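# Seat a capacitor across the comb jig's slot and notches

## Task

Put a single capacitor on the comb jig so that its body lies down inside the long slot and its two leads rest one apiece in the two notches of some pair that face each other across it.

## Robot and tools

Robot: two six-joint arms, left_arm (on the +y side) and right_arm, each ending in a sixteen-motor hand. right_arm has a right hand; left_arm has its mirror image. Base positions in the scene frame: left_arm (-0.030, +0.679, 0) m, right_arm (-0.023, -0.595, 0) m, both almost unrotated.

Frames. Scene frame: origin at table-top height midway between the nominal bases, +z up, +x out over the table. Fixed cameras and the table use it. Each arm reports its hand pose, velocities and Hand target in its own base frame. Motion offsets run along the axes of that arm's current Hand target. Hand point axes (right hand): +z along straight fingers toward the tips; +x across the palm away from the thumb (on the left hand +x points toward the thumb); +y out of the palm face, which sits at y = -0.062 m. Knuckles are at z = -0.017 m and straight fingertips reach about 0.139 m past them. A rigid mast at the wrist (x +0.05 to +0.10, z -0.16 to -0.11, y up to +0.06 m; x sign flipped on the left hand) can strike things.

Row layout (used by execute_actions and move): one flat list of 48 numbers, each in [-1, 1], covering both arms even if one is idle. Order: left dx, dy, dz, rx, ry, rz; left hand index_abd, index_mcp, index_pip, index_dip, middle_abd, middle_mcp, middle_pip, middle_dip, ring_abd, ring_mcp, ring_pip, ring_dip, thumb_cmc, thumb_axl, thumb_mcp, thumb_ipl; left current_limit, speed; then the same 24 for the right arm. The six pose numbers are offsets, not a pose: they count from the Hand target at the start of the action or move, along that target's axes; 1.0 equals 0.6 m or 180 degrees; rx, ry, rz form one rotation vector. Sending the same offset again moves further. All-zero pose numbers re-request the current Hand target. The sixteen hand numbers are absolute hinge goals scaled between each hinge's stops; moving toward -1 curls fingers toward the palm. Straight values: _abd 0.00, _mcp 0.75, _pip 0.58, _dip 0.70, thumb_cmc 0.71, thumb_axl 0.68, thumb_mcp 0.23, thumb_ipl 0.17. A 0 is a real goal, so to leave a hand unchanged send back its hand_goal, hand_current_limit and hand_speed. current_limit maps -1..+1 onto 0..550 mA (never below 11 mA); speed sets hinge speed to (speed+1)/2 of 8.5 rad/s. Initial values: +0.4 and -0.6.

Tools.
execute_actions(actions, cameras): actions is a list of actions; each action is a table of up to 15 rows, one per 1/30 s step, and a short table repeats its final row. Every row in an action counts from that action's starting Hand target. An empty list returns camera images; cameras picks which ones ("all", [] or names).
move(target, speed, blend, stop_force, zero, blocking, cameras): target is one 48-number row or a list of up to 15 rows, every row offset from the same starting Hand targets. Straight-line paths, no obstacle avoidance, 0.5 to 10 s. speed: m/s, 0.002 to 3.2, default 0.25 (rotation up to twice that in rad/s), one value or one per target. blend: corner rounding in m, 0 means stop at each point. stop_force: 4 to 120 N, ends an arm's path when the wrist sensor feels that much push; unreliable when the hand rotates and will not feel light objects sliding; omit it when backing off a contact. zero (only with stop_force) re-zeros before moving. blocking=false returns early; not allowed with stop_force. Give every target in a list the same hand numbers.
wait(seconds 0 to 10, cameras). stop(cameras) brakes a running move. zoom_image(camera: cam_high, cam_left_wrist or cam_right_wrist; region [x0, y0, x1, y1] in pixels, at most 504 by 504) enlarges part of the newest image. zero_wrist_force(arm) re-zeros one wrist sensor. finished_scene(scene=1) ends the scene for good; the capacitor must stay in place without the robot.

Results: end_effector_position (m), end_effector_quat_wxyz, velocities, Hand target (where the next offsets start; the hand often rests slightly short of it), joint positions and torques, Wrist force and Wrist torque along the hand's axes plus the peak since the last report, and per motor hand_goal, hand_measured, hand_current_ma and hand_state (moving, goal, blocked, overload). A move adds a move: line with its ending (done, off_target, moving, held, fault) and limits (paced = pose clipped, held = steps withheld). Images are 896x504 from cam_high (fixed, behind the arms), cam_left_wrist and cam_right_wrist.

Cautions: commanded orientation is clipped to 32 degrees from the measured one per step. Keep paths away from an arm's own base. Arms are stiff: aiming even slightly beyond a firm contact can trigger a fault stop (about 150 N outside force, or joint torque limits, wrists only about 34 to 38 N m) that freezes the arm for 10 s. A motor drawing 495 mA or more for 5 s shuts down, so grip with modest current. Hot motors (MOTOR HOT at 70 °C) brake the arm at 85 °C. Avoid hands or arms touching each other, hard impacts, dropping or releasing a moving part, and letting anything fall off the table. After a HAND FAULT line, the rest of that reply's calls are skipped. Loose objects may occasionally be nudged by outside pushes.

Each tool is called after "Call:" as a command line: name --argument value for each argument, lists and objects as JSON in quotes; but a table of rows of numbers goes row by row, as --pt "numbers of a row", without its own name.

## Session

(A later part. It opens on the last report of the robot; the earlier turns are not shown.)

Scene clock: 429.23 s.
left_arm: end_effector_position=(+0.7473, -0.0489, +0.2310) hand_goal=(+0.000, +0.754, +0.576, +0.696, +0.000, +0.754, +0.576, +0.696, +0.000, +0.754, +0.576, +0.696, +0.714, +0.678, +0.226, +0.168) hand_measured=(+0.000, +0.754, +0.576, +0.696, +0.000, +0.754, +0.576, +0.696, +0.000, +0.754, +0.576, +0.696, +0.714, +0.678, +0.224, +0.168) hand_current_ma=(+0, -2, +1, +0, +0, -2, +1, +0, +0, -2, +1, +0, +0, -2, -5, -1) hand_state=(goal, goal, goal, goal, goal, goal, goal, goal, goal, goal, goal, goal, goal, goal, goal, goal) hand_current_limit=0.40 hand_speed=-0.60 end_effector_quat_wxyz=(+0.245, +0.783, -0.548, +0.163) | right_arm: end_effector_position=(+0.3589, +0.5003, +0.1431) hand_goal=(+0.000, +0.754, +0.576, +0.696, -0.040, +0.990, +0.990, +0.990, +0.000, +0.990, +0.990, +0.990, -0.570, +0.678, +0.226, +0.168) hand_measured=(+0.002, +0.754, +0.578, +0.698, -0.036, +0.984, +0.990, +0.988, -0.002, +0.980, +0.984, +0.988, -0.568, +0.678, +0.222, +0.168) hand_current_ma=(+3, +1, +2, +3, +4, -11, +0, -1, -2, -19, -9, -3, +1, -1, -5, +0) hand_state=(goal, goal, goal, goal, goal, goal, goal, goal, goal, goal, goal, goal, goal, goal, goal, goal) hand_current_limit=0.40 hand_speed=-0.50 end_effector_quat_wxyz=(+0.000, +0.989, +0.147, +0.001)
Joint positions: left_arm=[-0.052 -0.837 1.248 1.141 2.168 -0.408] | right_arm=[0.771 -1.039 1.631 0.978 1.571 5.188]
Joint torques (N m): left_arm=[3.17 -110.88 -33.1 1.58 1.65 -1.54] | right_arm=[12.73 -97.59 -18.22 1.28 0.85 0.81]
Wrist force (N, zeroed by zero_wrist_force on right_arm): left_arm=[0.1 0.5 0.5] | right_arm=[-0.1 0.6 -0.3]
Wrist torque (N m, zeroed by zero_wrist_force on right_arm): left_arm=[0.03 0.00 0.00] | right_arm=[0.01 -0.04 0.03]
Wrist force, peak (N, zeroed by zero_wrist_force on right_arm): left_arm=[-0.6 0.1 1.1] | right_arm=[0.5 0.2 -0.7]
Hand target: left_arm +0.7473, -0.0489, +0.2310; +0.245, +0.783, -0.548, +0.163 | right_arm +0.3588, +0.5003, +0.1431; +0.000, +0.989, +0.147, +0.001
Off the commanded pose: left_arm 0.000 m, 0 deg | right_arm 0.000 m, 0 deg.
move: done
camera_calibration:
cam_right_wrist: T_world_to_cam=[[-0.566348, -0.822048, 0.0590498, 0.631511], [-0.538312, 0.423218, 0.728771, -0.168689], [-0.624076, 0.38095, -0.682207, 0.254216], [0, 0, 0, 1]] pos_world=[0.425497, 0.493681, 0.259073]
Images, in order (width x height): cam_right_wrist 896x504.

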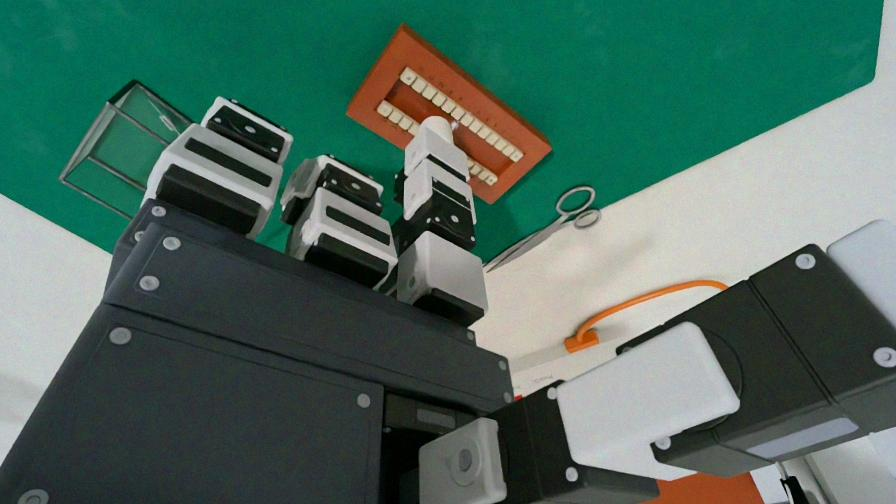

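Call:
move --pt "0 0 0 0 0 0 0 0.754 0.576 0.696 0 0.754 0.576 0.696 0 0.754 0.576 0.696 0.714 0.678 0.226 0.168 0.4 -0.6 -0.005 0 0 0 0 0 0 0.754 0.576 0.696 -0.04 0.99 0.99 0.99 0 0.99 0.99 0.99 -0.571 0.678 0.226 0.168 0.4 -0.5" --speed 0.01 --cameras '["cam_right_wrist"]'

Call:
zoom_image --camera "cam_right_wrist" --region '[420, 80, 520, 160]'

Scene clock: 430.10 s.
left_arm: end_effector_position=(+0.7473, -0.0489, +0.2310) hand_goal=(+0.000, +0.754, +0.576, +0.696, +0.000, +0.754, +0.576, +0.696, +0.000, +0.754, +0.576, +0.696, +0.714, +0.678, +0.226, +0.168) hand_measured=(+0.000, +0.754, +0.576, +0.696, +0.000, +0.754, +0.576, +0.696, +0.000, +0.754, +0.576, +0.696, +0.714, +0.678, +0.224, +0.168) hand_current_ma=(+0, -2, +1, +0, +0, -2, +1, +0, +0, -2, +1, +0, +0, -2, -5, -1) hand_state=(goal, goal, goal, goal, goal, goal, goal, goal, goal, goal, goal, goal, goal, goal, goal, goal) hand_current_limit=0.40 hand_speed=-0.60 end_effector_quat_wxyz=(+0.245, +0.783, -0.548, +0.163) | right_arm: end_effector_position=(+0.3560, +0.4994, +0.1431) hand_goal=(+0.000, +0.754, +0.576, +0.696, -0.040, +0.990, +0.990, +0.990, +0.000, +0.990, +0.990, +0.990, -0.570, +0.678, +0.226, +0.168) hand_measured=(+0.002, +0.754, +0.578, +0.698, -0.036, +0.984, +0.990, +0.988, -0.002, +0.980, +0.984, +0.988, -0.568, +0.678, +0.222, +0.168) hand_current_ma=(+3, +1, +2, +3, +4, -11, +0, -1, -2, -19, -9, -3, +1, -1, -5, +0) hand_state=(goal, goal, goal, goal, goal, goal, goal, goal, goal, goal, goal, goal, goal, goal, goal, goal) hand_current_limit=0.40 hand_speed=-0.50 end_effector_quat_wxyz=(+0.000, +0.989, +0.147, +0.001)
Joint positions: left_arm=[-0.052 -0.837 1.248 1.141 2.168 -0.408] | right_arm=[0.773 -1.042 1.637 0.976 1.571 5.191]
Joint torques (N m): left_arm=[2.82 -109.63 -33.22 1.42 1.53 -1.28] | right_arm=[15.19 -95.92 -17.72 1.19 1.18 0.86]
Wrist force (N, zeroed by zero_wrist_force on right_arm): left_arm=[-0.3 0.0 0.8] | right_arm=[0.1 0.2 -0.5]
Wrist torque (N m, zeroed by zero_wrist_force on right_arm): left_arm=[-0.05 0.07 -0.03] | right_arm=[-0.02 -0.06 0.03]
Wrist force, peak (N, zeroed by zero_wrist_force on right_arm): left_arm=[-0.1 0.1 1.0] | right_arm=[0.4 0.6 -0.5]
Hand target: left_arm +0.7473, -0.0489, +0.2310; +0.245, +0.783, -0.548, +0.163 | right_arm +0.3559, +0.4994, +0.1431; +0.000, +0.989, +0.147, +0.001
Off the commanded pose: left_arm 0.000 m, 0 deg | right_arm 0.000 m, 0 deg.
move: done
camera_calibration:
cam_right_wrist: T_world_to_cam=[[-0.566348, -0.822048, 0.0590498, 0.629267], [-0.538312, 0.423218, 0.728771, -0.169858], [-0.624076, 0.38095, -0.682207, 0.252774], [0, 0, 0, 1]] pos_world=[0.422697, 0.492881, 0.259073]
Images, in order (width x height): cam_right_wrist 896x504.

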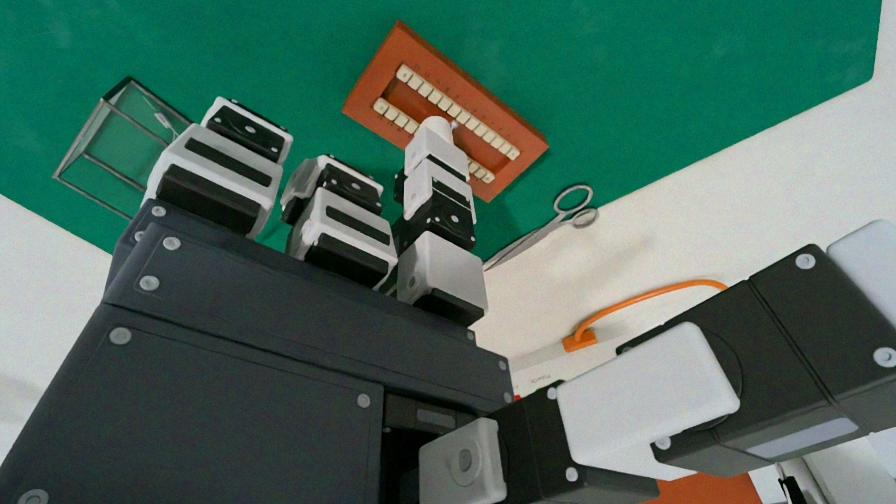

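Scaled by 5.040 from the camera's 896x504 image, which has a finer 1280x720 frame.

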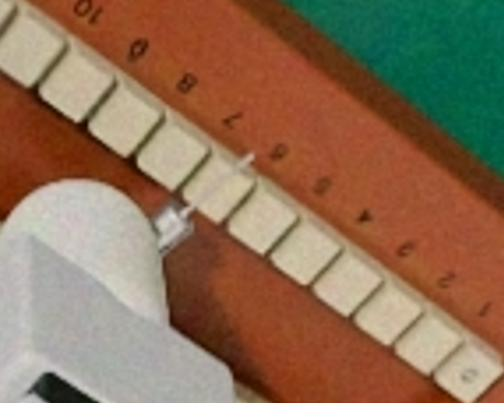

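Call:
move --pt "0 0 0 0 0 0 0 0.754 0.576 0.696 0 0.754 0.576 0.696 0 0.754 0.576 0.696 0.714 0.678 0.226 0.168 0.4 -0.6 0.025 0 0 0 0 0 0 0.754 0.576 0.696 -0.04 0.99 0.99 0.99 0 0.99 0.99 0.99 -0.571 0.678 0.226 0.168 0.4 -0.5" --speed 0.05 --cameras '["cam_right_wrist"]'

Call:
zoom_image --camera "cam_right_wrist" --region '[430, 90, 520, 160]'

Scene clock: 431.27 s.
left_arm: end_effector_position=(+0.7473, -0.0489, +0.2310) hand_goal=(+0.000, +0.754, +0.576, +0.696, +0.000, +0.754, +0.576, +0.696, +0.000, +0.754, +0.576, +0.696, +0.714, +0.678, +0.226, +0.168) hand_measured=(+0.000, +0.754, +0.576, +0.696, +0.000, +0.754, +0.576, +0.696, +0.000, +0.754, +0.576, +0.696, +0.714, +0.678, +0.224, +0.168) hand_current_ma=(+0, -2, +1, +0, +0, -2, +1, +0, +0, -2, +1, +0, +0, -2, -5, -1) hand_state=(goal, goal, goal, goal, goal, goal, goal, goal, goal, goal, goal, goal, goal, goal, goal, goal) hand_current_limit=0.40 hand_speed=-0.60 end_effector_quat_wxyz=(+0.245, +0.783, -0.548, +0.163) | right_arm: end_effector_position=(+0.3702, +0.5037, +0.1431) hand_goal=(+0.000, +0.754, +0.576, +0.696, -0.040, +0.990, +0.990, +0.990, +0.000, +0.990, +0.990, +0.990, -0.570, +0.678, +0.226, +0.168) hand_measured=(+0.002, +0.754, +0.578, +0.698, -0.036, +0.984, +0.990, +0.988, -0.002, +0.980, +0.984, +0.988, -0.568, +0.678, +0.222, +0.168) hand_current_ma=(+3, +1, +2, +3, +4, -11, +0, -1, -2, -19, -9, -3, +1, -1, -5, +0) hand_state=(goal, goal, goal, goal, goal, goal, goal, goal, goal, goal, goal, goal, goal, goal, goal, goal) hand_current_limit=0.40 hand_speed=-0.50 end_effector_quat_wxyz=(+0.000, +0.989, +0.147, +0.001)
Joint positions: left_arm=[-0.052 -0.837 1.248 1.141 2.168 -0.408] | right_arm=[0.763 -1.027 1.611 0.986 1.571 5.18]
Joint torques (N m): left_arm=[0.6 -109.37 -32.53 1.63 1.46 -1.16] | right_arm=[-15 -62.04 -47.01 8.16 0.91 -2.91]
Wrist force (N, zeroed by zero_wrist_force on right_arm): left_arm=[-0.3 0.3 0.9] | right_arm=[0.3 0.2 -0.4]
Wrist torque (N m, zeroed by zero_wrist_force on right_arm): left_arm=[-0.02 0.08 -0.04] | right_arm=[-0.03 -0.09 0.05]
Wrist force, peak (N, zeroed by zero_wrist_force on right_arm): left_arm=[-0.4 0.2 1.0] | right_arm=[0.6 0.1 -0.6]
Hand target: left_arm +0.7473, -0.0489, +0.2310; +0.245, +0.783, -0.548, +0.163 | right_arm +0.3703, +0.5038, +0.1431; +0.000, +0.989, +0.147, +0.001
Off the commanded pose: left_arm 0.000 m, 0 deg | right_arm 0.000 m, 0 deg.
move: done
camera_calibration:
cam_right_wrist: T_world_to_cam=[[-0.566427, -0.821992, 0.0590709, 0.640707], [-0.538299, 0.423306, 0.728729, -0.164084], [-0.624014, 0.380974, -0.68225, 0.259945], [0, 0, 0, 1]] pos_world=[0.436797, 0.497081, 0.259073]
Images, in order (width x height): cam_right_wrist 896x504.

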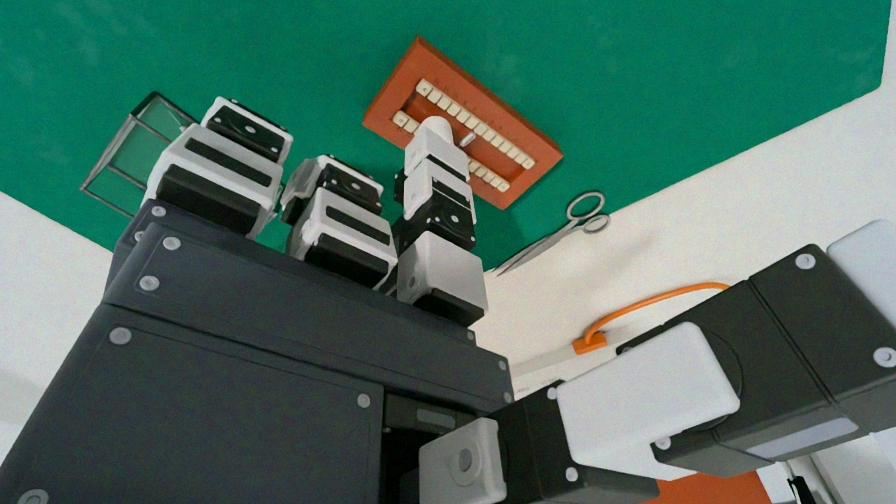

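Scaled by 5.600 from the camera's 896x504 image, which has a finer 1280x720 frame.

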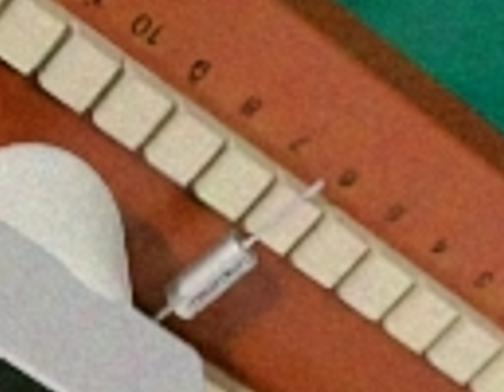

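Call:
move --pt "0 0 0 0 0 0 0 0.754 0.576 0.696 0 0.754 0.576 0.696 0 0.754 0.576 0.696 0.714 0.678 0.226 0.168 0.4 -0.6 -0.012 -0.0025 -0.0015 0 0 0 0 0.754 0.576 0.696 -0.04 0.99 0.99 0.99 0 0.99 0.99 0.99 -0.571 0.678 0.226 0.168 0.4 -0.5" --pt "0 0 0 0 0 0 0 0.754 0.576 0.696 0 0.754 0.576 0.696 0 0.754 0.576 0.696 0.714 0.678 0.226 0.168 0.4 -0.6 -0.0258 -0.0025 -0.0015 0 0 0 0 0.754 0.576 0.696 -0.04 0.99 0.99 0.99 0 0.99 0.99 0.99 -0.571 0.678 0.226 0.168 0.4 -0.5" --speed '[0.03,0.008]' --cameras '["cam_right_wrist"]'

Call:
zoom_image --camera "cam_right_wrist" --region '[430, 90, 520, 160]'

Scene clock: 433.70 s.
left_arm: end_effector_position=(+0.7473, -0.0489, +0.2310) hand_goal=(+0.000, +0.754, +0.576, +0.696, +0.000, +0.754, +0.576, +0.696, +0.000, +0.754, +0.576, +0.696, +0.714, +0.678, +0.226, +0.168) hand_measured=(+0.000, +0.754, +0.576, +0.696, +0.000, +0.754, +0.576, +0.696, +0.000, +0.754, +0.576, +0.696, +0.714, +0.678, +0.224, +0.168) hand_current_ma=(+0, -2, +1, +0, +0, -2, +1, +0, +0, -2, +1, +0, +0, -2, -5, -1) hand_state=(goal, goal, goal, goal, goal, goal, goal, goal, goal, goal, goal, goal, goal, goal, goal, goal) hand_current_limit=0.40 hand_speed=-0.60 end_effector_quat_wxyz=(+0.245, +0.783, -0.548, +0.163) | right_arm: end_effector_position=(+0.3552, +0.5007, +0.1440) hand_goal=(+0.000, +0.754, +0.576, +0.696, -0.040, +0.990, +0.990, +0.990, +0.000, +0.990, +0.990, +0.990, -0.570, +0.678, +0.226, +0.168) hand_measured=(+0.002, +0.754, +0.578, +0.698, -0.036, +0.984, +0.990, +0.988, -0.002, +0.980, +0.984, +0.988, -0.568, +0.678, +0.222, +0.168) hand_current_ma=(+3, +1, +2, +3, +4, -11, +0, -1, -2, -19, -9, -3, +1, -1, -5, +0) hand_state=(goal, goal, goal, goal, goal, goal, goal, goal, goal, goal, goal, goal, goal, goal, goal, goal) hand_current_limit=0.40 hand_speed=-0.50 end_effector_quat_wxyz=(+0.000, +0.989, +0.147, +0.001)
Joint positions: left_arm=[-0.052 -0.837 1.248 1.141 2.168 -0.408] | right_arm=[0.775 -1.042 1.635 0.978 1.571 5.193]
Joint torques (N m): left_arm=[2.27 -109.64 -32.38 1.61 1.51 -1.16] | right_arm=[14.57 -96.17 -18.37 0.95 -0.56 1.61]
Wrist force (N, zeroed by zero_wrist_force on right_arm): left_arm=[0.5 0.2 0.4] | right_arm=[0.0 0.4 -0.1]
Wrist torque (N m, zeroed by zero_wrist_force on right_arm): left_arm=[0.01 -0.04 0.03] | right_arm=[-0.02 -0.06 -0.25]
Wrist force, peak (N, zeroed by zero_wrist_force on right_arm): left_arm=[0.5 0.0 1.2] | right_arm=[0.4 0.6 -0.5]
Hand target: left_arm +0.7473, -0.0489, +0.2310; +0.245, +0.783, -0.548, +0.163 | right_arm +0.3550, +0.5007, +0.1440; +0.000, +0.989, +0.147, +0.001
Off the commanded pose: left_arm 0.000 m, 0 deg | right_arm 0.000 m, 0 deg.
move: done
camera_calibration:
cam_right_wrist: T_world_to_cam=[[-0.566348, -0.822048, 0.0590498, 0.629773], [-0.538312, 0.423218, 0.728771, -0.171548], [-0.624076, 0.38095, -0.682207, 0.252331], [0, 0, 0, 1]] pos_world=[0.421797, 0.494181, 0.259973]
Images, in order (width x height): cam_right_wrist 896x504.

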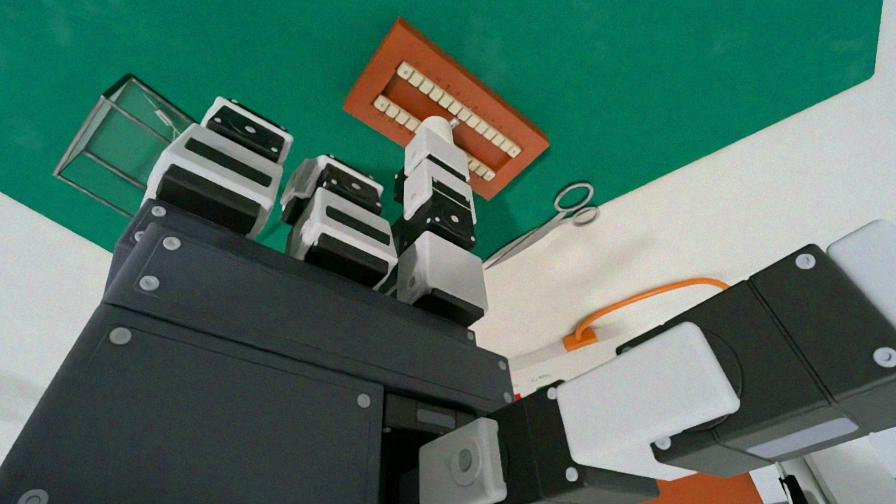

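Scaled by 5.600 from the camera's 896x504 image, which has a finer 1280x720 frame.

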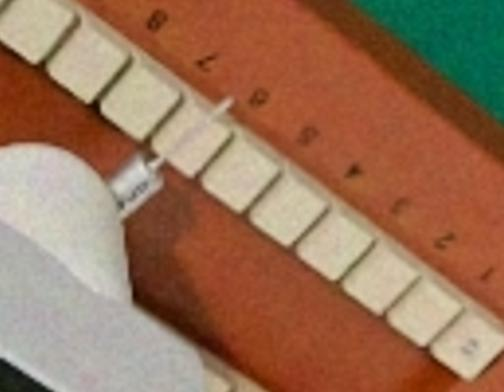

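Call:
move --pt "0 0 0 0 0 0 0 0.754 0.576 0.696 0 0.754 0.576 0.696 0 0.754 0.576 0.696 0.714 0.678 0.226 0.168 0.4 -0.6 0.03 0 0 0 0 0 0 0.754 0.576 0.696 -0.04 0.99 0.99 0.99 0 0.99 0.99 0.99 -0.571 0.678 0.226 0.168 0.4 -0.5" --pt "0 0 0 0 0 0 0 0.754 0.576 0.696 0 0.754 0.576 0.696 0 0.754 0.576 0.696 0.714 0.678 0.226 0.168 0.4 -0.6 0.03 -0.03 -0.03 0 0 0 0 0.754 0.576 0.696 -0.04 0.99 0.99 0.99 0 0.99 0.99 0.99 -0.571 0.678 0.226 0.168 0.4 -0.5" --speed 0.08 --cameras '["cam_right_wrist"]'

Call:
zoom_image --camera "cam_right_wrist" --region '[430, 70, 520, 140]'

Scene clock: 435.83 s.
left_arm: end_effector_position=(+0.7473, -0.0489, +0.2310) hand_goal=(+0.000, +0.754, +0.576, +0.696, +0.000, +0.754, +0.576, +0.696, +0.000, +0.754, +0.576, +0.696, +0.714, +0.678, +0.226, +0.168) hand_measured=(+0.000, +0.754, +0.576, +0.696, +0.000, +0.754, +0.576, +0.696, +0.000, +0.754, +0.576, +0.696, +0.714, +0.678, +0.224, +0.168) hand_current_ma=(+0, -2, +1, +0, +0, -2, +1, +0, +0, -2, +1, +0, +0, -2, -5, -1) hand_state=(goal, goal, goal, goal, goal, goal, goal, goal, goal, goal, goal, goal, goal, goal, goal, goal) hand_current_limit=0.40 hand_speed=-0.60 end_effector_quat_wxyz=(+0.245, +0.783, -0.548, +0.163) | right_arm: end_effector_position=(+0.3670, +0.5231, +0.1619) hand_goal=(+0.000, +0.754, +0.576, +0.696, -0.040, +0.990, +0.990, +0.990, +0.000, +0.990, +0.990, +0.990, -0.570, +0.678, +0.226, +0.168) hand_measured=(+0.002, +0.754, +0.578, +0.698, -0.036, +0.984, +0.990, +0.988, -0.002, +0.980, +0.984, +0.988, -0.568, +0.678, +0.222, +0.168) hand_current_ma=(+3, +1, +2, +3, +4, -11, +0, -1, -2, -19, -9, -3, +1, -1, -5, +0) hand_state=(goal, goal, goal, goal, goal, goal, goal, goal, goal, goal, goal, goal, goal, goal, goal, goal) hand_current_limit=0.40 hand_speed=-0.50 end_effector_quat_wxyz=(+0.000, +0.989, +0.147, +0.001)
Joint positions: left_arm=[-0.052 -0.837 1.248 1.141 2.168 -0.408] | right_arm=[0.786 -1.022 1.564 1.028 1.571 5.204]
Joint torques (N m): left_arm=[1.9 -110.3 -33.16 1.51 1.45 -0.92] | right_arm=[15.19 -63.21 -48.35 8.19 0.12 1.59]
Wrist force (N, zeroed by zero_wrist_force on right_arm): left_arm=[0.0 0.4 0.6] | right_arm=[0.1 0.1 -0.2]
Wrist torque (N m, zeroed by zero_wrist_force on right_arm): left_arm=[0.01 0.02 -0.01] | right_arm=[-0.06 -0.07 -0.26]
Wrist force, peak (N, zeroed by zero_wrist_force on right_arm): left_arm=[-0.7 0.0 1.2] | right_arm=[0.5 1.0 0.2]
Hand target: left_arm +0.7473, -0.0489, +0.2310; +0.245, +0.783, -0.548, +0.163 | right_arm +0.3670, +0.5232, +0.1620; +0.000, +0.989, +0.147, +0.001
Off the commanded pose: left_arm 0.000 m, 0 deg | right_arm 0.000 m, 0 deg.
move: done
camera_calibration:
cam_right_wrist: T_world_to_cam=[[-0.566348, -0.822048, 0.0590498, 0.653787], [-0.538312, 0.423218, 0.728771, -0.187625], [-0.624076, 0.38095, -0.682207, 0.263474], [0, 0, 0, 1]] pos_world=[0.433697, 0.516481, 0.277873]
Images, in order (width x height): cam_right_wrist 896x504.

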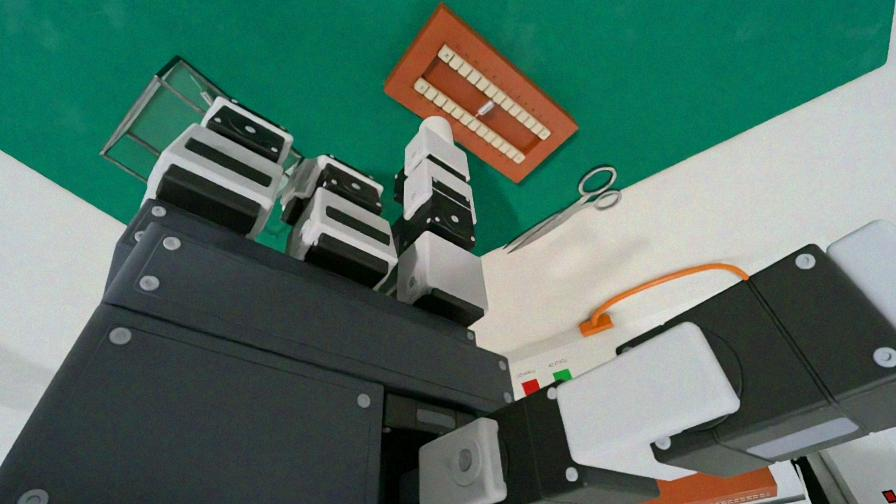

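Scaled by 5.600 from the camera's 896x504 image, which has a finer 1280x720 frame.

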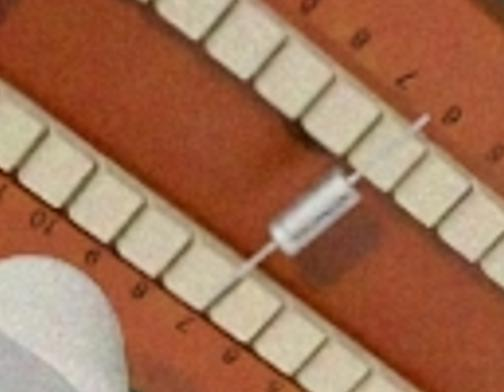

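Call:
zoom_image --camera "cam_right_wrist" --region '[460, 85, 510, 130]'

Scaled by 10.080 from the camera's 896x504 image, which has a finer 1280x720 frame.

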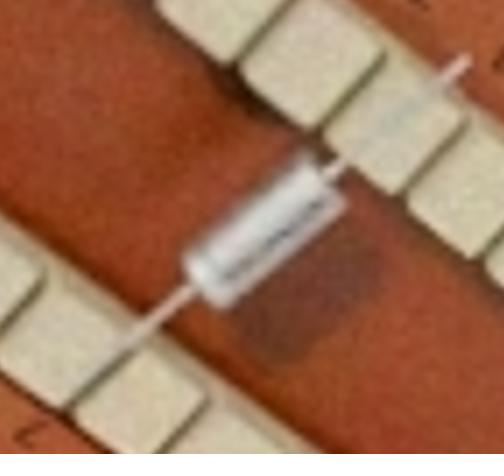

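Call:
move --pt "0 0 0 0 0 0 0 0.754 0.576 0.696 0 0.754 0.576 0.696 0 0.754 0.576 0.696 0.714 0.678 0.226 0.168 0.4 -0.6 -0.06825 0.04395 0 0 0 0 0 0.754 0.576 0.696 -0.04 0.99 0.99 0.99 0 0.99 0.99 0.99 -0.571 0.678 0.226 0.168 0.4 -0.5" --pt "0 0 0 0 0 0 0 0.754 0.576 0.696 0 0.754 0.576 0.696 0 0.754 0.576 0.696 0.714 0.678 0.226 0.168 0.4 -0.6 -0.06825 0.04395 0.0298 0 0 0 0 0.754 0.576 0.696 -0.04 0.99 0.99 0.99 0 0.99 0.99 0.99 -0.571 0.678 0.226 0.168 0.4 -0.5" --speed '[0.1,0.03]' --cameras '["cam_right_wrist"]'

Call:
zoom_image --camera "cam_right_wrist" --region '[380, 80, 470, 150]'

Scene clock: 438.07 s.
left_arm: end_effector_position=(+0.7473, -0.0489, +0.2310) hand_goal=(+0.000, +0.754, +0.576, +0.696, +0.000, +0.754, +0.576, +0.696, +0.000, +0.754, +0.576, +0.696, +0.714, +0.678, +0.226, +0.168) hand_measured=(+0.000, +0.754, +0.576, +0.696, +0.000, +0.754, +0.576, +0.696, +0.000, +0.754, +0.576, +0.696, +0.714, +0.678, +0.224, +0.168) hand_current_ma=(+0, -2, +1, +0, +0, -2, +1, +0, +0, -2, +1, +0, +0, -2, -5, -1) hand_state=(goal, goal, goal, goal, goal, goal, goal, goal, goal, goal, goal, goal, goal, goal, goal, goal) hand_current_limit=0.40 hand_speed=-0.60 end_effector_quat_wxyz=(+0.245, +0.783, -0.548, +0.163) | right_arm: end_effector_position=(+0.3355, +0.4860, +0.1442) hand_goal=(+0.000, +0.754, +0.576, +0.696, -0.040, +0.990, +0.990, +0.990, +0.000, +0.990, +0.990, +0.990, -0.570, +0.678, +0.226, +0.168) hand_measured=(+0.002, +0.754, +0.578, +0.698, -0.036, +0.984, +0.990, +0.988, -0.002, +0.980, +0.984, +0.988, -0.568, +0.678, +0.222, +0.168) hand_current_ma=(+3, +1, +2, +3, +4, -11, +0, -1, -2, -19, -9, -3, +1, -1, -5, +0) hand_state=(goal, goal, goal, goal, goal, goal, goal, goal, goal, goal, goal, goal, goal, goal, goal, goal) hand_current_limit=0.40 hand_speed=-0.50 end_effector_quat_wxyz=(+0.000, +0.989, +0.147, +0.001)
Joint positions: left_arm=[-0.052 -0.837 1.248 1.141 2.168 -0.408] | right_arm=[0.78 -1.074 1.686 0.958 1.571 5.198]
Joint torques (N m): left_arm=[0.93 -108.83 -32.65 1.57 1.42 -1.25] | right_arm=[-13.99 -56.99 -17.89 0.96 -2.11 -2.06]
Wrist force (N, zeroed by zero_wrist_force on right_arm): left_arm=[-0.6 0.6 0.5] | right_arm=[0.2 0.4 -0.6]
Wrist torque (N m, zeroed by zero_wrist_force on right_arm): left_arm=[0.05 0.09 -0.07] | right_arm=[0.03 -0.06 -0.24]
Wrist force, peak (N, zeroed by zero_wrist_force on right_arm): left_arm=[-0.6 -0.1 1.0] | right_arm=[0.2 0.5 -1.0]
Hand target: left_arm +0.7473, -0.0489, +0.2310; +0.245, +0.783, -0.548, +0.163 | right_arm +0.3355, +0.4860, +0.1441; +0.000, +0.989, +0.147, +0.001
Off the commanded pose: left_arm 0.000 m, 0 deg | right_arm 0.000 m, 0 deg.
move: done
camera_calibration:
cam_right_wrist: T_world_to_cam=[[-0.566348, -0.822048, 0.0590498, 0.606495], [-0.538312, 0.423218, 0.728771, -0.175981], [-0.624076, 0.38095, -0.682207, 0.245873], [0, 0, 0, 1]] pos_world=[0.402197, 0.479381, 0.260173]
Images, in order (width x height): cam_right_wrist 896x504.

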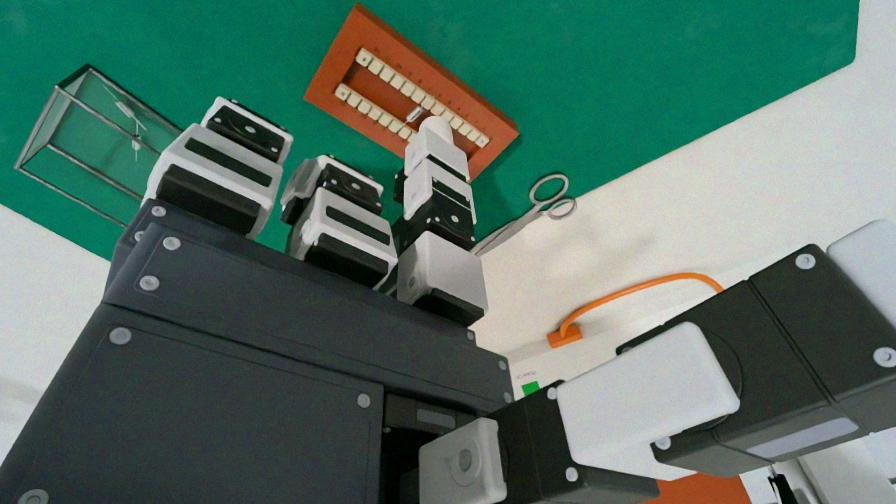

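Scaled by 5.600 from the camera's 896x504 image, which has a finer 1280x720 frame.

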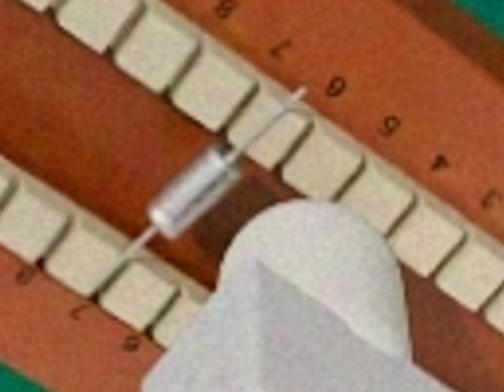

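Call:
move --pt "0 0 0 0 0 0 0 0.754 0.576 0.696 0 0.754 0.576 0.696 0 0.754 0.576 0.696 0.714 0.678 0.226 0.168 0.4 -0.6 0.0117 0 0 0 0 0 0 0.754 0.576 0.696 -0.04 0.99 0.99 0.99 0 0.99 0.99 0.99 -0.571 0.678 0.226 0.168 0.4 -0.5" --speed 0.01 --cameras '["cam_right_wrist"]'

Call:
zoom_image --camera "cam_right_wrist" --region '[380, 80, 470, 150]'

Scene clock: 439.20 s.
left_arm: end_effector_position=(+0.7473, -0.0489, +0.2310) hand_goal=(+0.000, +0.754, +0.576, +0.696, +0.000, +0.754, +0.576, +0.696, +0.000, +0.754, +0.576, +0.696, +0.714, +0.678, +0.226, +0.168) hand_measured=(+0.000, +0.754, +0.576, +0.696, +0.000, +0.754, +0.576, +0.696, +0.000, +0.754, +0.576, +0.696, +0.714, +0.678, +0.224, +0.168) hand_current_ma=(+0, -2, +1, +0, +0, -2, +1, +0, +0, -2, +1, +0, +0, -2, -5, -1) hand_state=(goal, goal, goal, goal, goal, goal, goal, goal, goal, goal, goal, goal, goal, goal, goal, goal) hand_current_limit=0.40 hand_speed=-0.60 end_effector_quat_wxyz=(+0.245, +0.783, -0.548, +0.163) | right_arm: end_effector_position=(+0.3421, +0.4880, +0.1441) hand_goal=(+0.000, +0.754, +0.576, +0.696, -0.040, +0.990, +0.990, +0.990, +0.000, +0.990, +0.990, +0.990, -0.570, +0.678, +0.226, +0.168) hand_measured=(+0.002, +0.754, +0.578, +0.698, -0.036, +0.984, +0.990, +0.988, -0.002, +0.980, +0.984, +0.988, -0.568, +0.678, +0.222, +0.168) hand_current_ma=(+3, +1, +2, +3, +4, -11, +0, -1, -2, -19, -9, -3, +1, -1, -5, +0) hand_state=(goal, goal, goal, goal, goal, goal, goal, goal, goal, goal, goal, goal, goal, goal, goal, goal) hand_current_limit=0.40 hand_speed=-0.50 end_effector_quat_wxyz=(+0.000, +0.989, +0.147, +0.001)
Joint positions: left_arm=[-0.052 -0.837 1.248 1.141 2.168 -0.408] | right_arm=[0.775 -1.067 1.675 0.962 1.571 5.193]
Joint torques (N m): left_arm=[1.04 -110.13 -32.84 1.66 1.4 -1.27] | right_arm=[-14.72 -57.98 -47.06 7.98 -1.75 -2.67]
Wrist force (N, zeroed by zero_wrist_force on right_arm): left_arm=[0.2 0.1 0.1] | right_arm=[0.2 0.5 -0.4]
Wrist torque (N m, zeroed by zero_wrist_force on right_arm): left_arm=[0.02 -0.02 0.00] | right_arm=[0.01 -0.07 0.04]
Wrist force, peak (N, zeroed by zero_wrist_force on right_arm): left_arm=[0.2 0.3 1.3] | right_arm=[0.3 0.6 -0.7]
Hand target: left_arm +0.7473, -0.0489, +0.2310; +0.245, +0.783, -0.548, +0.163 | right_arm +0.3422, +0.4881, +0.1441; +0.000, +0.989, +0.147, +0.001
Off the commanded pose: left_arm 0.000 m, 0 deg | right_arm 0.000 m, 0 deg.
move: done
camera_calibration:
cam_right_wrist: T_world_to_cam=[[-0.566392, -0.822013, 0.0591097, 0.611868], [-0.538265, 0.423286, 0.728766, -0.173253], [-0.624075, 0.380951, -0.682207, 0.249162], [0, 0, 0, 1]] pos_world=[0.408797, 0.481381, 0.260073]
Images, in order (width x height): cam_right_wrist 896x504.

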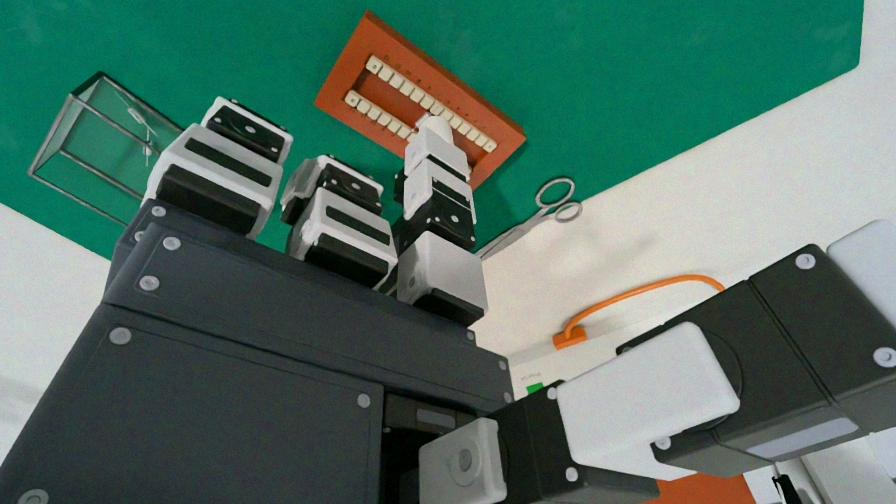

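Scaled by 5.600 from the camera's 896x504 image, which has a finer 1280x720 frame.

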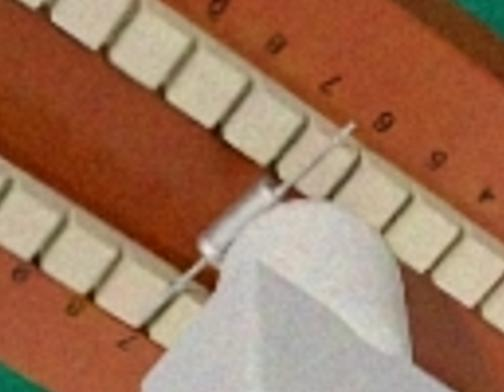

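Call:
move --pt "0 0 0 0 0 0 0 0.754 0.576 0.696 0 0.754 0.576 0.696 0 0.754 0.576 0.696 0.714 0.678 0.226 0.168 0.4 -0.6 0.0042 0 0 0 0 0 0 0.754 0.576 0.696 -0.04 0.99 0.99 0.99 0 0.99 0.99 0.99 -0.571 0.678 0.226 0.168 0.4 -0.5" --speed 0.01 --cameras '["cam_right_wrist"]'

Call:
zoom_image --camera "cam_right_wrist" --region '[380, 80, 470, 150]'

Scene clock: 440.03 s.
left_arm: end_effector_position=(+0.7473, -0.0489, +0.2310) hand_goal=(+0.000, +0.754, +0.576, +0.696, +0.000, +0.754, +0.576, +0.696, +0.000, +0.754, +0.576, +0.696, +0.714, +0.678, +0.226, +0.168) hand_measured=(+0.000, +0.754, +0.576, +0.696, +0.000, +0.754, +0.576, +0.696, +0.000, +0.754, +0.576, +0.696, +0.714, +0.678, +0.224, +0.168) hand_current_ma=(+0, -2, +1, +0, +0, -2, +1, +0, +0, -2, +1, +0, +0, -2, -5, -1) hand_state=(goal, goal, goal, goal, goal, goal, goal, goal, goal, goal, goal, goal, goal, goal, goal, goal) hand_current_limit=0.40 hand_speed=-0.60 end_effector_quat_wxyz=(+0.245, +0.783, -0.548, +0.163) | right_arm: end_effector_position=(+0.3445, +0.4888, +0.1441) hand_goal=(+0.000, +0.754, +0.576, +0.696, -0.040, +0.990, +0.990, +0.990, +0.000, +0.990, +0.990, +0.990, -0.570, +0.678, +0.226, +0.168) hand_measured=(+0.016, +0.754, +0.578, +0.698, -0.036, +0.984, +0.990, +0.988, -0.002, +0.980, +0.984, +0.988, -0.568, +0.678, +0.222, +0.168) hand_current_ma=(+29, +0, +2, +3, +4, -11, +0, -1, -2, -19, -9, -3, +1, -1, -5, +0) hand_state=(goal, goal, goal, goal, goal, goal, goal, goal, goal, goal, goal, goal, goal, goal, goal, goal) hand_current_limit=0.40 hand_speed=-0.50 end_effector_quat_wxyz=(+0.000, +0.989, +0.147, +0.001)
Joint positions: left_arm=[-0.052 -0.837 1.248 1.141 2.168 -0.408] | right_arm=[0.773 -1.064 1.671 0.964 1.571 5.191]
Joint torques (N m): left_arm=[1.87 -109.71 -32.56 1.54 1.53 -1.18] | right_arm=[-14.63 -56.95 -46.98 7.23 -1.95 -2.79]
Wrist force (N, zeroed by zero_wrist_force on right_arm): left_arm=[-0.3 0.2 0.6] | right_arm=[-1.1 0.4 -2.6]
Wrist torque (N m, zeroed by zero_wrist_force on right_arm): left_arm=[-0.02 0.06 -0.02] | right_arm=[0.17 -0.19 -0.07]
Wrist force, peak (N, zeroed by zero_wrist_force on right_arm): left_arm=[-0.4 0.6 1.1] | right_arm=[-0.7 0.4 -2.8]
Hand target: left_arm +0.7473, -0.0489, +0.2310; +0.245, +0.783, -0.548, +0.163 | right_arm +0.3446, +0.4888, +0.1441; +0.000, +0.989, +0.147, +0.001
Off the commanded pose: left_arm 0.000 m, 0 deg | right_arm 0.000 m, 0 deg.
move: done
camera_calibration:
cam_right_wrist: T_world_to_cam=[[-0.566392, -0.822013, 0.0591097, 0.613885], [-0.538265, 0.423286, 0.728766, -0.1723], [-0.624075, 0.380951, -0.682207, 0.250355], [0, 0, 0, 1]] pos_world=[0.411197, 0.482181, 0.260073]
Images, in order (width x height): cam_right_wrist 896x504.

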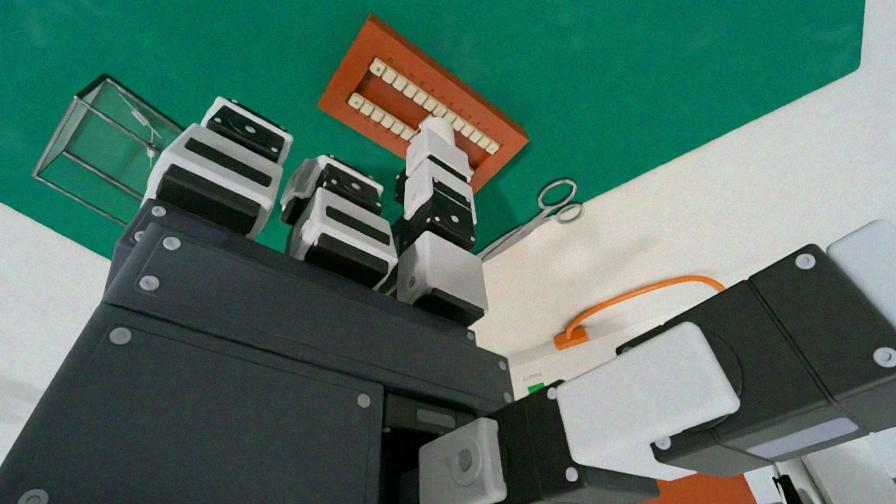

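Scaled by 5.600 from the camera's 896x504 image, which has a finer 1280x720 frame.

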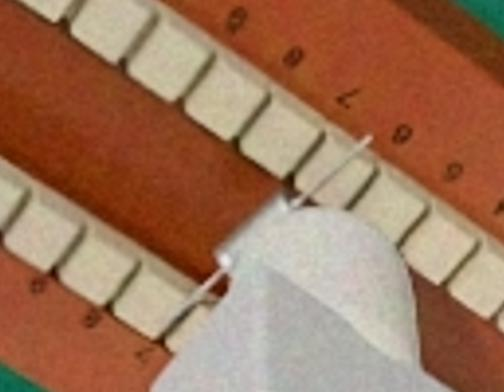

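Call:
move --pt "0 0 0 0 0 0 0 0.754 0.576 0.696 0 0.754 0.576 0.696 0 0.754 0.576 0.696 0.714 0.678 0.226 0.168 0.4 -0.6 -0.0117 0 0 0 0 0 0 0.754 0.576 0.696 -0.04 0.99 0.99 0.99 0 0.99 0.99 0.99 -0.571 0.678 0.226 0.168 0.4 -0.5" --pt "0 0 0 0 0 0 0 0.754 0.576 0.696 0 0.754 0.576 0.696 0 0.754 0.576 0.696 0.714 0.678 0.226 0.168 0.4 -0.6 -0.0117 -0.0027 0.0025 0 0 0 0 0.754 0.576 0.696 -0.04 0.99 0.99 0.99 0 0.99 0.99 0.99 -0.571 0.678 0.226 0.168 0.4 -0.5" --pt "0 0 0 0 0 0 0 0.754 0.576 0.696 0 0.754 0.576 0.696 0 0.754 0.576 0.696 0.714 0.678 0.226 0.168 0.4 -0.6 -0.005 -0.0027 0.0025 0 0 0 0 0.754 0.576 0.696 -0.04 0.99 0.99 0.99 0 0.99 0.99 0.99 -0.571 0.678 0.226 0.168 0.4 -0.5" --speed '[0.02,0.02,0.01]' --cameras '["cam_right_wrist"]'

Call:
zoom_image --camera "cam_right_wrist" --region '[380, 80, 470, 150]'

Scene clock: 442.03 s.
left_arm: end_effector_position=(+0.7473, -0.0489, +0.2310) hand_goal=(+0.000, +0.754, +0.576, +0.696, +0.000, +0.754, +0.576, +0.696, +0.000, +0.754, +0.576, +0.696, +0.714, +0.678, +0.226, +0.168) hand_measured=(+0.000, +0.754, +0.576, +0.696, +0.000, +0.754, +0.576, +0.696, +0.000, +0.754, +0.576, +0.696, +0.714, +0.678, +0.224, +0.168) hand_current_ma=(+0, -2, +1, +0, +0, -2, +1, +0, +0, -2, +1, +0, +0, -2, -5, -1) hand_state=(goal, goal, goal, goal, goal, goal, goal, goal, goal, goal, goal, goal, goal, goal, goal, goal) hand_current_limit=0.40 hand_speed=-0.60 end_effector_quat_wxyz=(+0.245, +0.783, -0.548, +0.163) | right_arm: end_effector_position=(+0.3412, +0.4895, +0.1426) hand_goal=(+0.000, +0.754, +0.576, +0.696, -0.040, +0.990, +0.990, +0.990, +0.000, +0.990, +0.990, +0.990, -0.570, +0.678, +0.226, +0.168) hand_measured=(+0.004, +0.754, +0.578, +0.698, -0.036, +0.984, +0.990, +0.988, -0.002, +0.980, +0.984, +0.988, -0.568, +0.678, +0.222, +0.168) hand_current_ma=(+3, +0, +2, +3, +4, -11, +0, -1, -2, -19, -9, -3, +1, -1, -5, +0) hand_state=(goal, goal, goal, goal, goal, goal, goal, goal, goal, goal, goal, goal, goal, goal, goal, goal) hand_current_limit=0.40 hand_speed=-0.50 end_effector_quat_wxyz=(+0.000, +0.989, +0.147, +0.001)
Joint positions: left_arm=[-0.052 -0.837 1.248 1.141 2.168 -0.408] | right_arm=[0.778 -1.064 1.674 0.96 1.571 5.196]
Joint torques (N m): left_arm=[1.57 -110.04 -32.45 1.61 1.5 -1.36] | right_arm=[-14.81 -60.19 -47.62 8.2 -1.53 -1.88]
Wrist force (N, zeroed by zero_wrist_force on right_arm): left_arm=[0.2 0.3 0.7] | right_arm=[0.2 0.5 -0.4]
Wrist torque (N m, zeroed by zero_wrist_force on right_arm): left_arm=[-0.01 0.00 0.01] | right_arm=[0.01 -0.06 0.04]
Wrist force, peak (N, zeroed by zero_wrist_force on right_arm): left_arm=[-0.3 0.0 1.1] | right_arm=[-0.8 0.8 -2.7]
Hand target: left_arm +0.7473, -0.0489, +0.2310; +0.245, +0.783, -0.548, +0.163 | right_arm +0.3413, +0.4895, +0.1426; +0.000, +0.989, +0.147, +0.001
Off the commanded pose: left_arm 0.000 m, 0 deg | right_arm 0.000 m, 0 deg.
move: done
camera_calibration:
cam_right_wrist: T_world_to_cam=[[-0.566348, -0.822048, 0.0590498, 0.612638], [-0.538312, 0.423218, 0.728771, -0.173282], [-0.624076, 0.38095, -0.682207, 0.246943], [0, 0, 0, 1]] pos_world=[0.407797, 0.482881, 0.258573]
Images, in order (width x height): cam_right_wrist 896x504.

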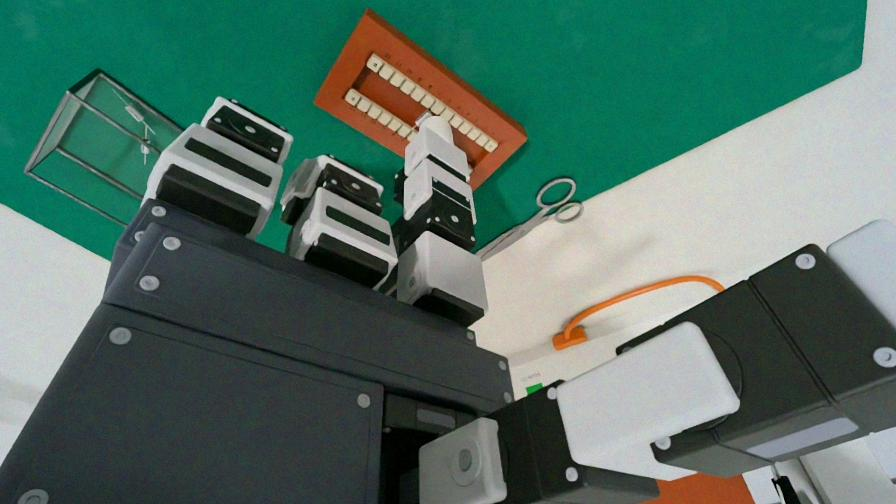

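Scaled by 5.600 from the camera's 896x504 image, which has a finer 1280x720 frame.

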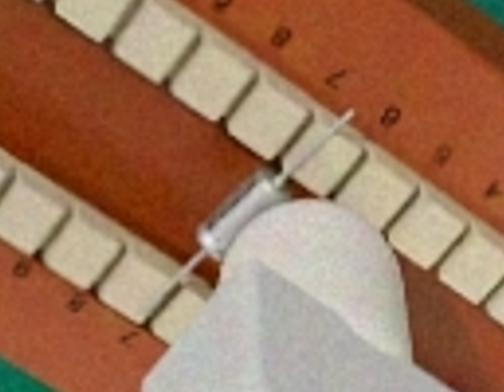

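Call:
move --pt "0 0 0 0 0 0 0 0.754 0.576 0.696 0 0.754 0.576 0.696 0 0.754 0.576 0.696 0.714 0.678 0.226 0.168 0.4 -0.6 0.0025 0 0 0 0 0 0 0.754 0.576 0.696 -0.04 0.99 0.99 0.99 0 0.99 0.99 0.99 -0.571 0.678 0.226 0.168 0.4 -0.5" --speed 0.01 --cameras '["cam_right_wrist"]'

Call:
zoom_image --camera "cam_right_wrist" --region '[380, 80, 470, 150]'

Scene clock: 442.93 s.
left_arm: end_effector_position=(+0.7473, -0.0489, +0.2310) hand_goal=(+0.000, +0.754, +0.576, +0.696, +0.000, +0.754, +0.576, +0.696, +0.000, +0.754, +0.576, +0.696, +0.714, +0.678, +0.226, +0.168) hand_measured=(+0.000, +0.754, +0.576, +0.696, +0.000, +0.754, +0.576, +0.696, +0.000, +0.754, +0.576, +0.696, +0.714, +0.678, +0.224, +0.168) hand_current_ma=(+0, -2, +1, +0, +0, -2, +1, +0, +0, -2, +1, +0, +0, -2, -5, -1) hand_state=(goal, goal, goal, goal, goal, goal, goal, goal, goal, goal, goal, goal, goal, goal, goal, goal) hand_current_limit=0.40 hand_speed=-0.60 end_effector_quat_wxyz=(+0.245, +0.783, -0.548, +0.163) | right_arm: end_effector_position=(+0.3427, +0.4899, +0.1426) hand_goal=(+0.000, +0.754, +0.576, +0.696, -0.040, +0.990, +0.990, +0.990, +0.000, +0.990, +0.990, +0.990, -0.570, +0.678, +0.226, +0.168) hand_measured=(+0.004, +0.754, +0.578, +0.698, -0.036, +0.984, +0.990, +0.988, -0.002, +0.980, +0.984, +0.988, -0.568, +0.678, +0.222, +0.168) hand_current_ma=(+3, +0, +2, +3, +4, -11, +0, -1, -2, -19, -9, -3, +1, -1, -5, +0) hand_state=(goal, goal, goal, goal, goal, goal, goal, goal, goal, goal, goal, goal, goal, goal, goal, goal) hand_current_limit=0.40 hand_speed=-0.50 end_effector_quat_wxyz=(+0.000, +0.989, +0.147, +0.001)
Joint positions: left_arm=[-0.052 -0.837 1.248 1.141 2.168 -0.408] | right_arm=[0.777 -1.063 1.671 0.961 1.571 5.194]
Joint torques (N m): left_arm=[4 -109.84 -32.65 1.66 1.75 -1.09] | right_arm=[-13.38 -57.5 -47.72 8.09 -1 -1.86]
Wrist force (N, zeroed by zero_wrist_force on right_arm): left_arm=[-0.5 0.1 0.2] | right_arm=[0.5 0.5 -0.7]
Wrist torque (N m, zeroed by zero_wrist_force on right_arm): left_arm=[0.01 0.07 -0.04] | right_arm=[0.04 -0.11 0.07]
Wrist force, peak (N, zeroed by zero_wrist_force on right_arm): left_arm=[-0.9 0.5 0.5] | right_arm=[0.5 0.5 -0.7]
Hand target: left_arm +0.7473, -0.0489, +0.2310; +0.245, +0.783, -0.548, +0.163 | right_arm +0.3427, +0.4899, +0.1426; +0.000, +0.989, +0.147, +0.001
Off the commanded pose: left_arm 0.000 m, 0 deg | right_arm 0.000 m, 0 deg.
move: done
camera_calibration:
cam_right_wrist: T_world_to_cam=[[-0.566348, -0.822048, 0.0590498, 0.613816], [-0.538312, 0.423218, 0.728771, -0.172644], [-0.624076, 0.38095, -0.682207, 0.247727], [0, 0, 0, 1]] pos_world=[0.409297, 0.483281, 0.258573]
Images, in order (width x height): cam_right_wrist 896x504.

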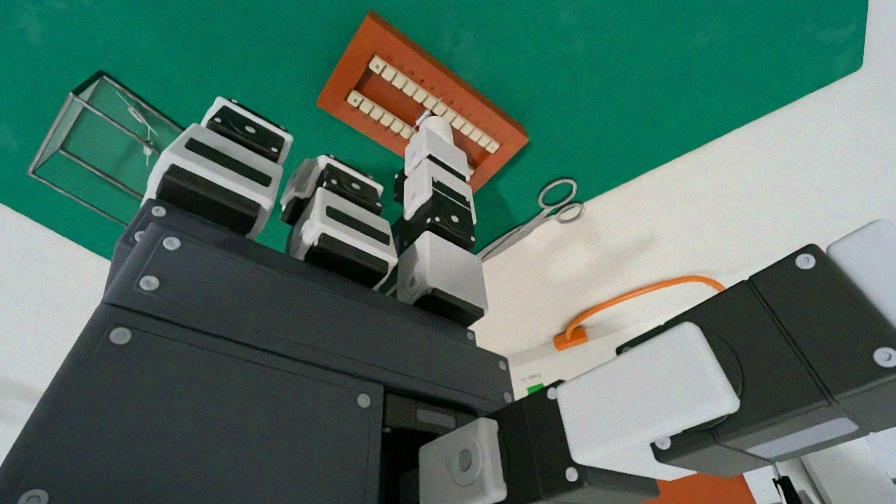

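Scaled by 5.600 from the camera's 896x504 image, which has a finer 1280x720 frame.

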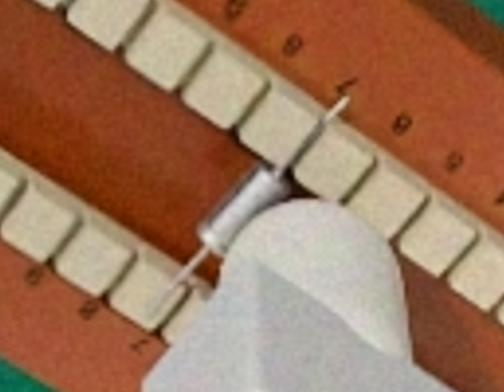

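Call:
zoom_image --camera "cam_right_wrist" --region '[400, 92, 446, 140]'

Scaled by 10.500 from the camera's 896x504 image, which has a finer 1280x720 frame.

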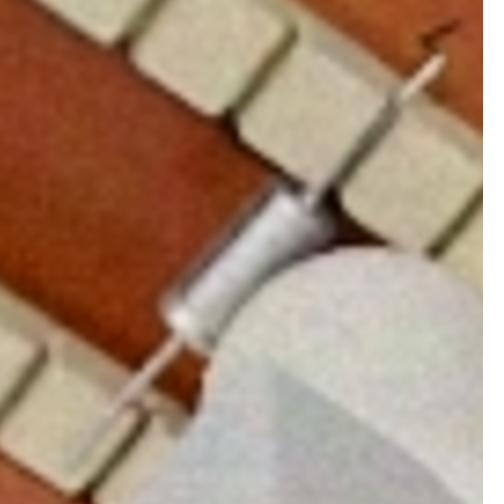

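Call:
move --pt "0 0 0 0 0 0 0 0.754 0.576 0.696 0 0.754 0.576 0.696 0 0.754 0.576 0.696 0.714 0.678 0.226 0.168 0.4 -0.6 -0.006 0 0 0 0 0 0 0.754 0.576 0.696 -0.04 0.99 0.99 0.99 0 0.99 0.99 0.99 -0.571 0.678 0.226 0.168 0.4 -0.5" --pt "0 0 0 0 0 0 0 0.754 0.576 0.696 0 0.754 0.576 0.696 0 0.754 0.576 0.696 0.714 0.678 0.226 0.168 0.4 -0.6 -0.006 0 -0.022 0 0 0 0 0.754 0.576 0.696 -0.04 0.99 0.99 0.99 0 0.99 0.99 0.99 -0.571 0.678 0.226 0.168 0.4 -0.5" --pt "0 0 0 0 0 0 0 0.754 0.576 0.696 0 0.754 0.576 0.696 0 0.754 0.576 0.696 0.714 0.678 0.226 0.168 0.4 -0.6 0.0465 -0.00867 -0.022 0 0 0 0 0.754 0.576 0.696 -0.04 0.99 0.99 0.99 0 0.99 0.99 0.99 -0.571 0.678 0.226 0.168 0.4 -0.5" --pt "0 0 0 0 0 0 0 0.754 0.576 0.696 0 0.754 0.576 0.696 0 0.754 0.576 0.696 0.714 0.678 0.226 0.168 0.4 -0.6 0.0465 -0.00867 0 0 0 0 0 0.754 0.576 0.696 -0.04 0.99 0.99 0.99 0 0.99 0.99 0.99 -0.571 0.678 0.226 0.168 0.4 -0.5" --speed '[0.02,0.05,0.08,0.04]' --cameras '["cam_right_wrist"]'

Call:
zoom_image --camera "cam_right_wrist" --region '[430, 90, 520, 160]'

Scene clock: 446.00 s.
left_arm: end_effector_position=(+0.7473, -0.0489, +0.2310) hand_goal=(+0.000, +0.754, +0.576, +0.696, +0.000, +0.754, +0.576, +0.696, +0.000, +0.754, +0.576, +0.696, +0.714, +0.678, +0.226, +0.168) hand_measured=(+0.000, +0.754, +0.576, +0.696, +0.000, +0.754, +0.576, +0.696, +0.000, +0.754, +0.576, +0.696, +0.714, +0.678, +0.224, +0.168) hand_current_ma=(+0, -2, +1, +0, +0, -2, +1, +0, +0, -2, +1, +0, +0, -2, -5, -1) hand_state=(goal, goal, goal, goal, goal, goal, goal, goal, goal, goal, goal, goal, goal, goal, goal, goal) hand_current_limit=0.40 hand_speed=-0.60 end_effector_quat_wxyz=(+0.245, +0.783, -0.548, +0.163) | right_arm: end_effector_position=(+0.3679, +0.5030, +0.1428) hand_goal=(+0.000, +0.754, +0.576, +0.696, -0.040, +0.990, +0.990, +0.990, +0.000, +0.990, +0.990, +0.990, -0.570, +0.678, +0.226, +0.168) hand_measured=(+0.002, +0.754, +0.578, +0.698, -0.036, +0.984, +0.990, +0.988, -0.002, +0.980, +0.984, +0.988, -0.568, +0.678, +0.222, +0.168) hand_current_ma=(+3, +0, +2, +3, +4, -11, +0, -1, -2, -19, -9, -3, +1, -1, -5, +0) hand_state=(goal, goal, goal, goal, goal, goal, goal, goal, goal, goal, goal, goal, goal, goal, goal, goal) hand_current_limit=0.40 hand_speed=-0.50 end_effector_quat_wxyz=(+0.000, +0.989, +0.147, +0.001)
Joint positions: left_arm=[-0.052 -0.837 1.248 1.141 2.168 -0.408] | right_arm=[0.764 -1.029 1.615 0.984 1.571 5.182]
Joint torques (N m): left_arm=[2.14 -109.91 -32.45 1.68 1.4 -1.06] | right_arm=[-14.27 -61.91 -17.78 1.23 -1.26 -2.9]
Wrist force (N, zeroed by zero_wrist_force on right_arm): left_arm=[-0.2 0.5 0.5] | right_arm=[0.3 0.4 -0.4]
Wrist torque (N m, zeroed by zero_wrist_force on right_arm): left_arm=[0.04 0.04 -0.03] | right_arm=[0.00 -0.09 0.05]
Wrist force, peak (N, zeroed by zero_wrist_force on right_arm): left_arm=[0.1 -0.4 1.0] | right_arm=[-0.4 0.5 -0.9]
Hand target: left_arm +0.7473, -0.0489, +0.2310; +0.245, +0.783, -0.548, +0.163 | right_arm +0.3679, +0.5030, +0.1426; +0.000, +0.989, +0.147, +0.001
Off the commanded pose: left_arm 0.000 m, 0 deg | right_arm 0.000 m, 0 deg.
move: done
camera_calibration:
cam_right_wrist: T_world_to_cam=[[-0.566392, -0.822013, 0.0591097, 0.638888], [-0.538265, 0.423286, 0.728766, -0.164767], [-0.624075, 0.380951, -0.682207, 0.258662], [0, 0, 0, 1]] pos_world=[0.434597, 0.496381, 0.258773]
Images, in order (width x height): cam_right_wrist 896x504.

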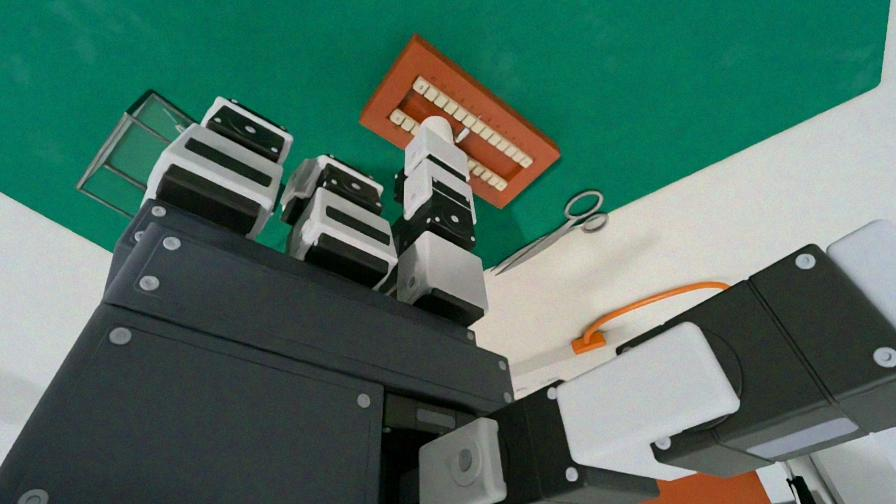

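Scaled by 5.600 from the camera's 896x504 image, which has a finer 1280x720 frame.

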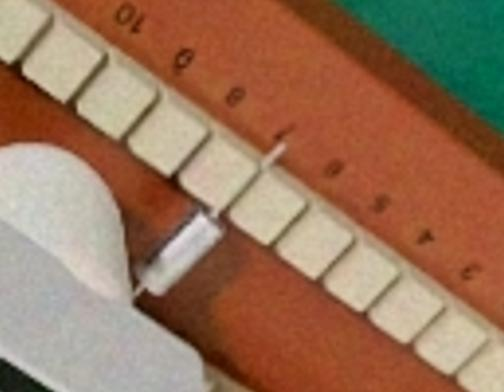

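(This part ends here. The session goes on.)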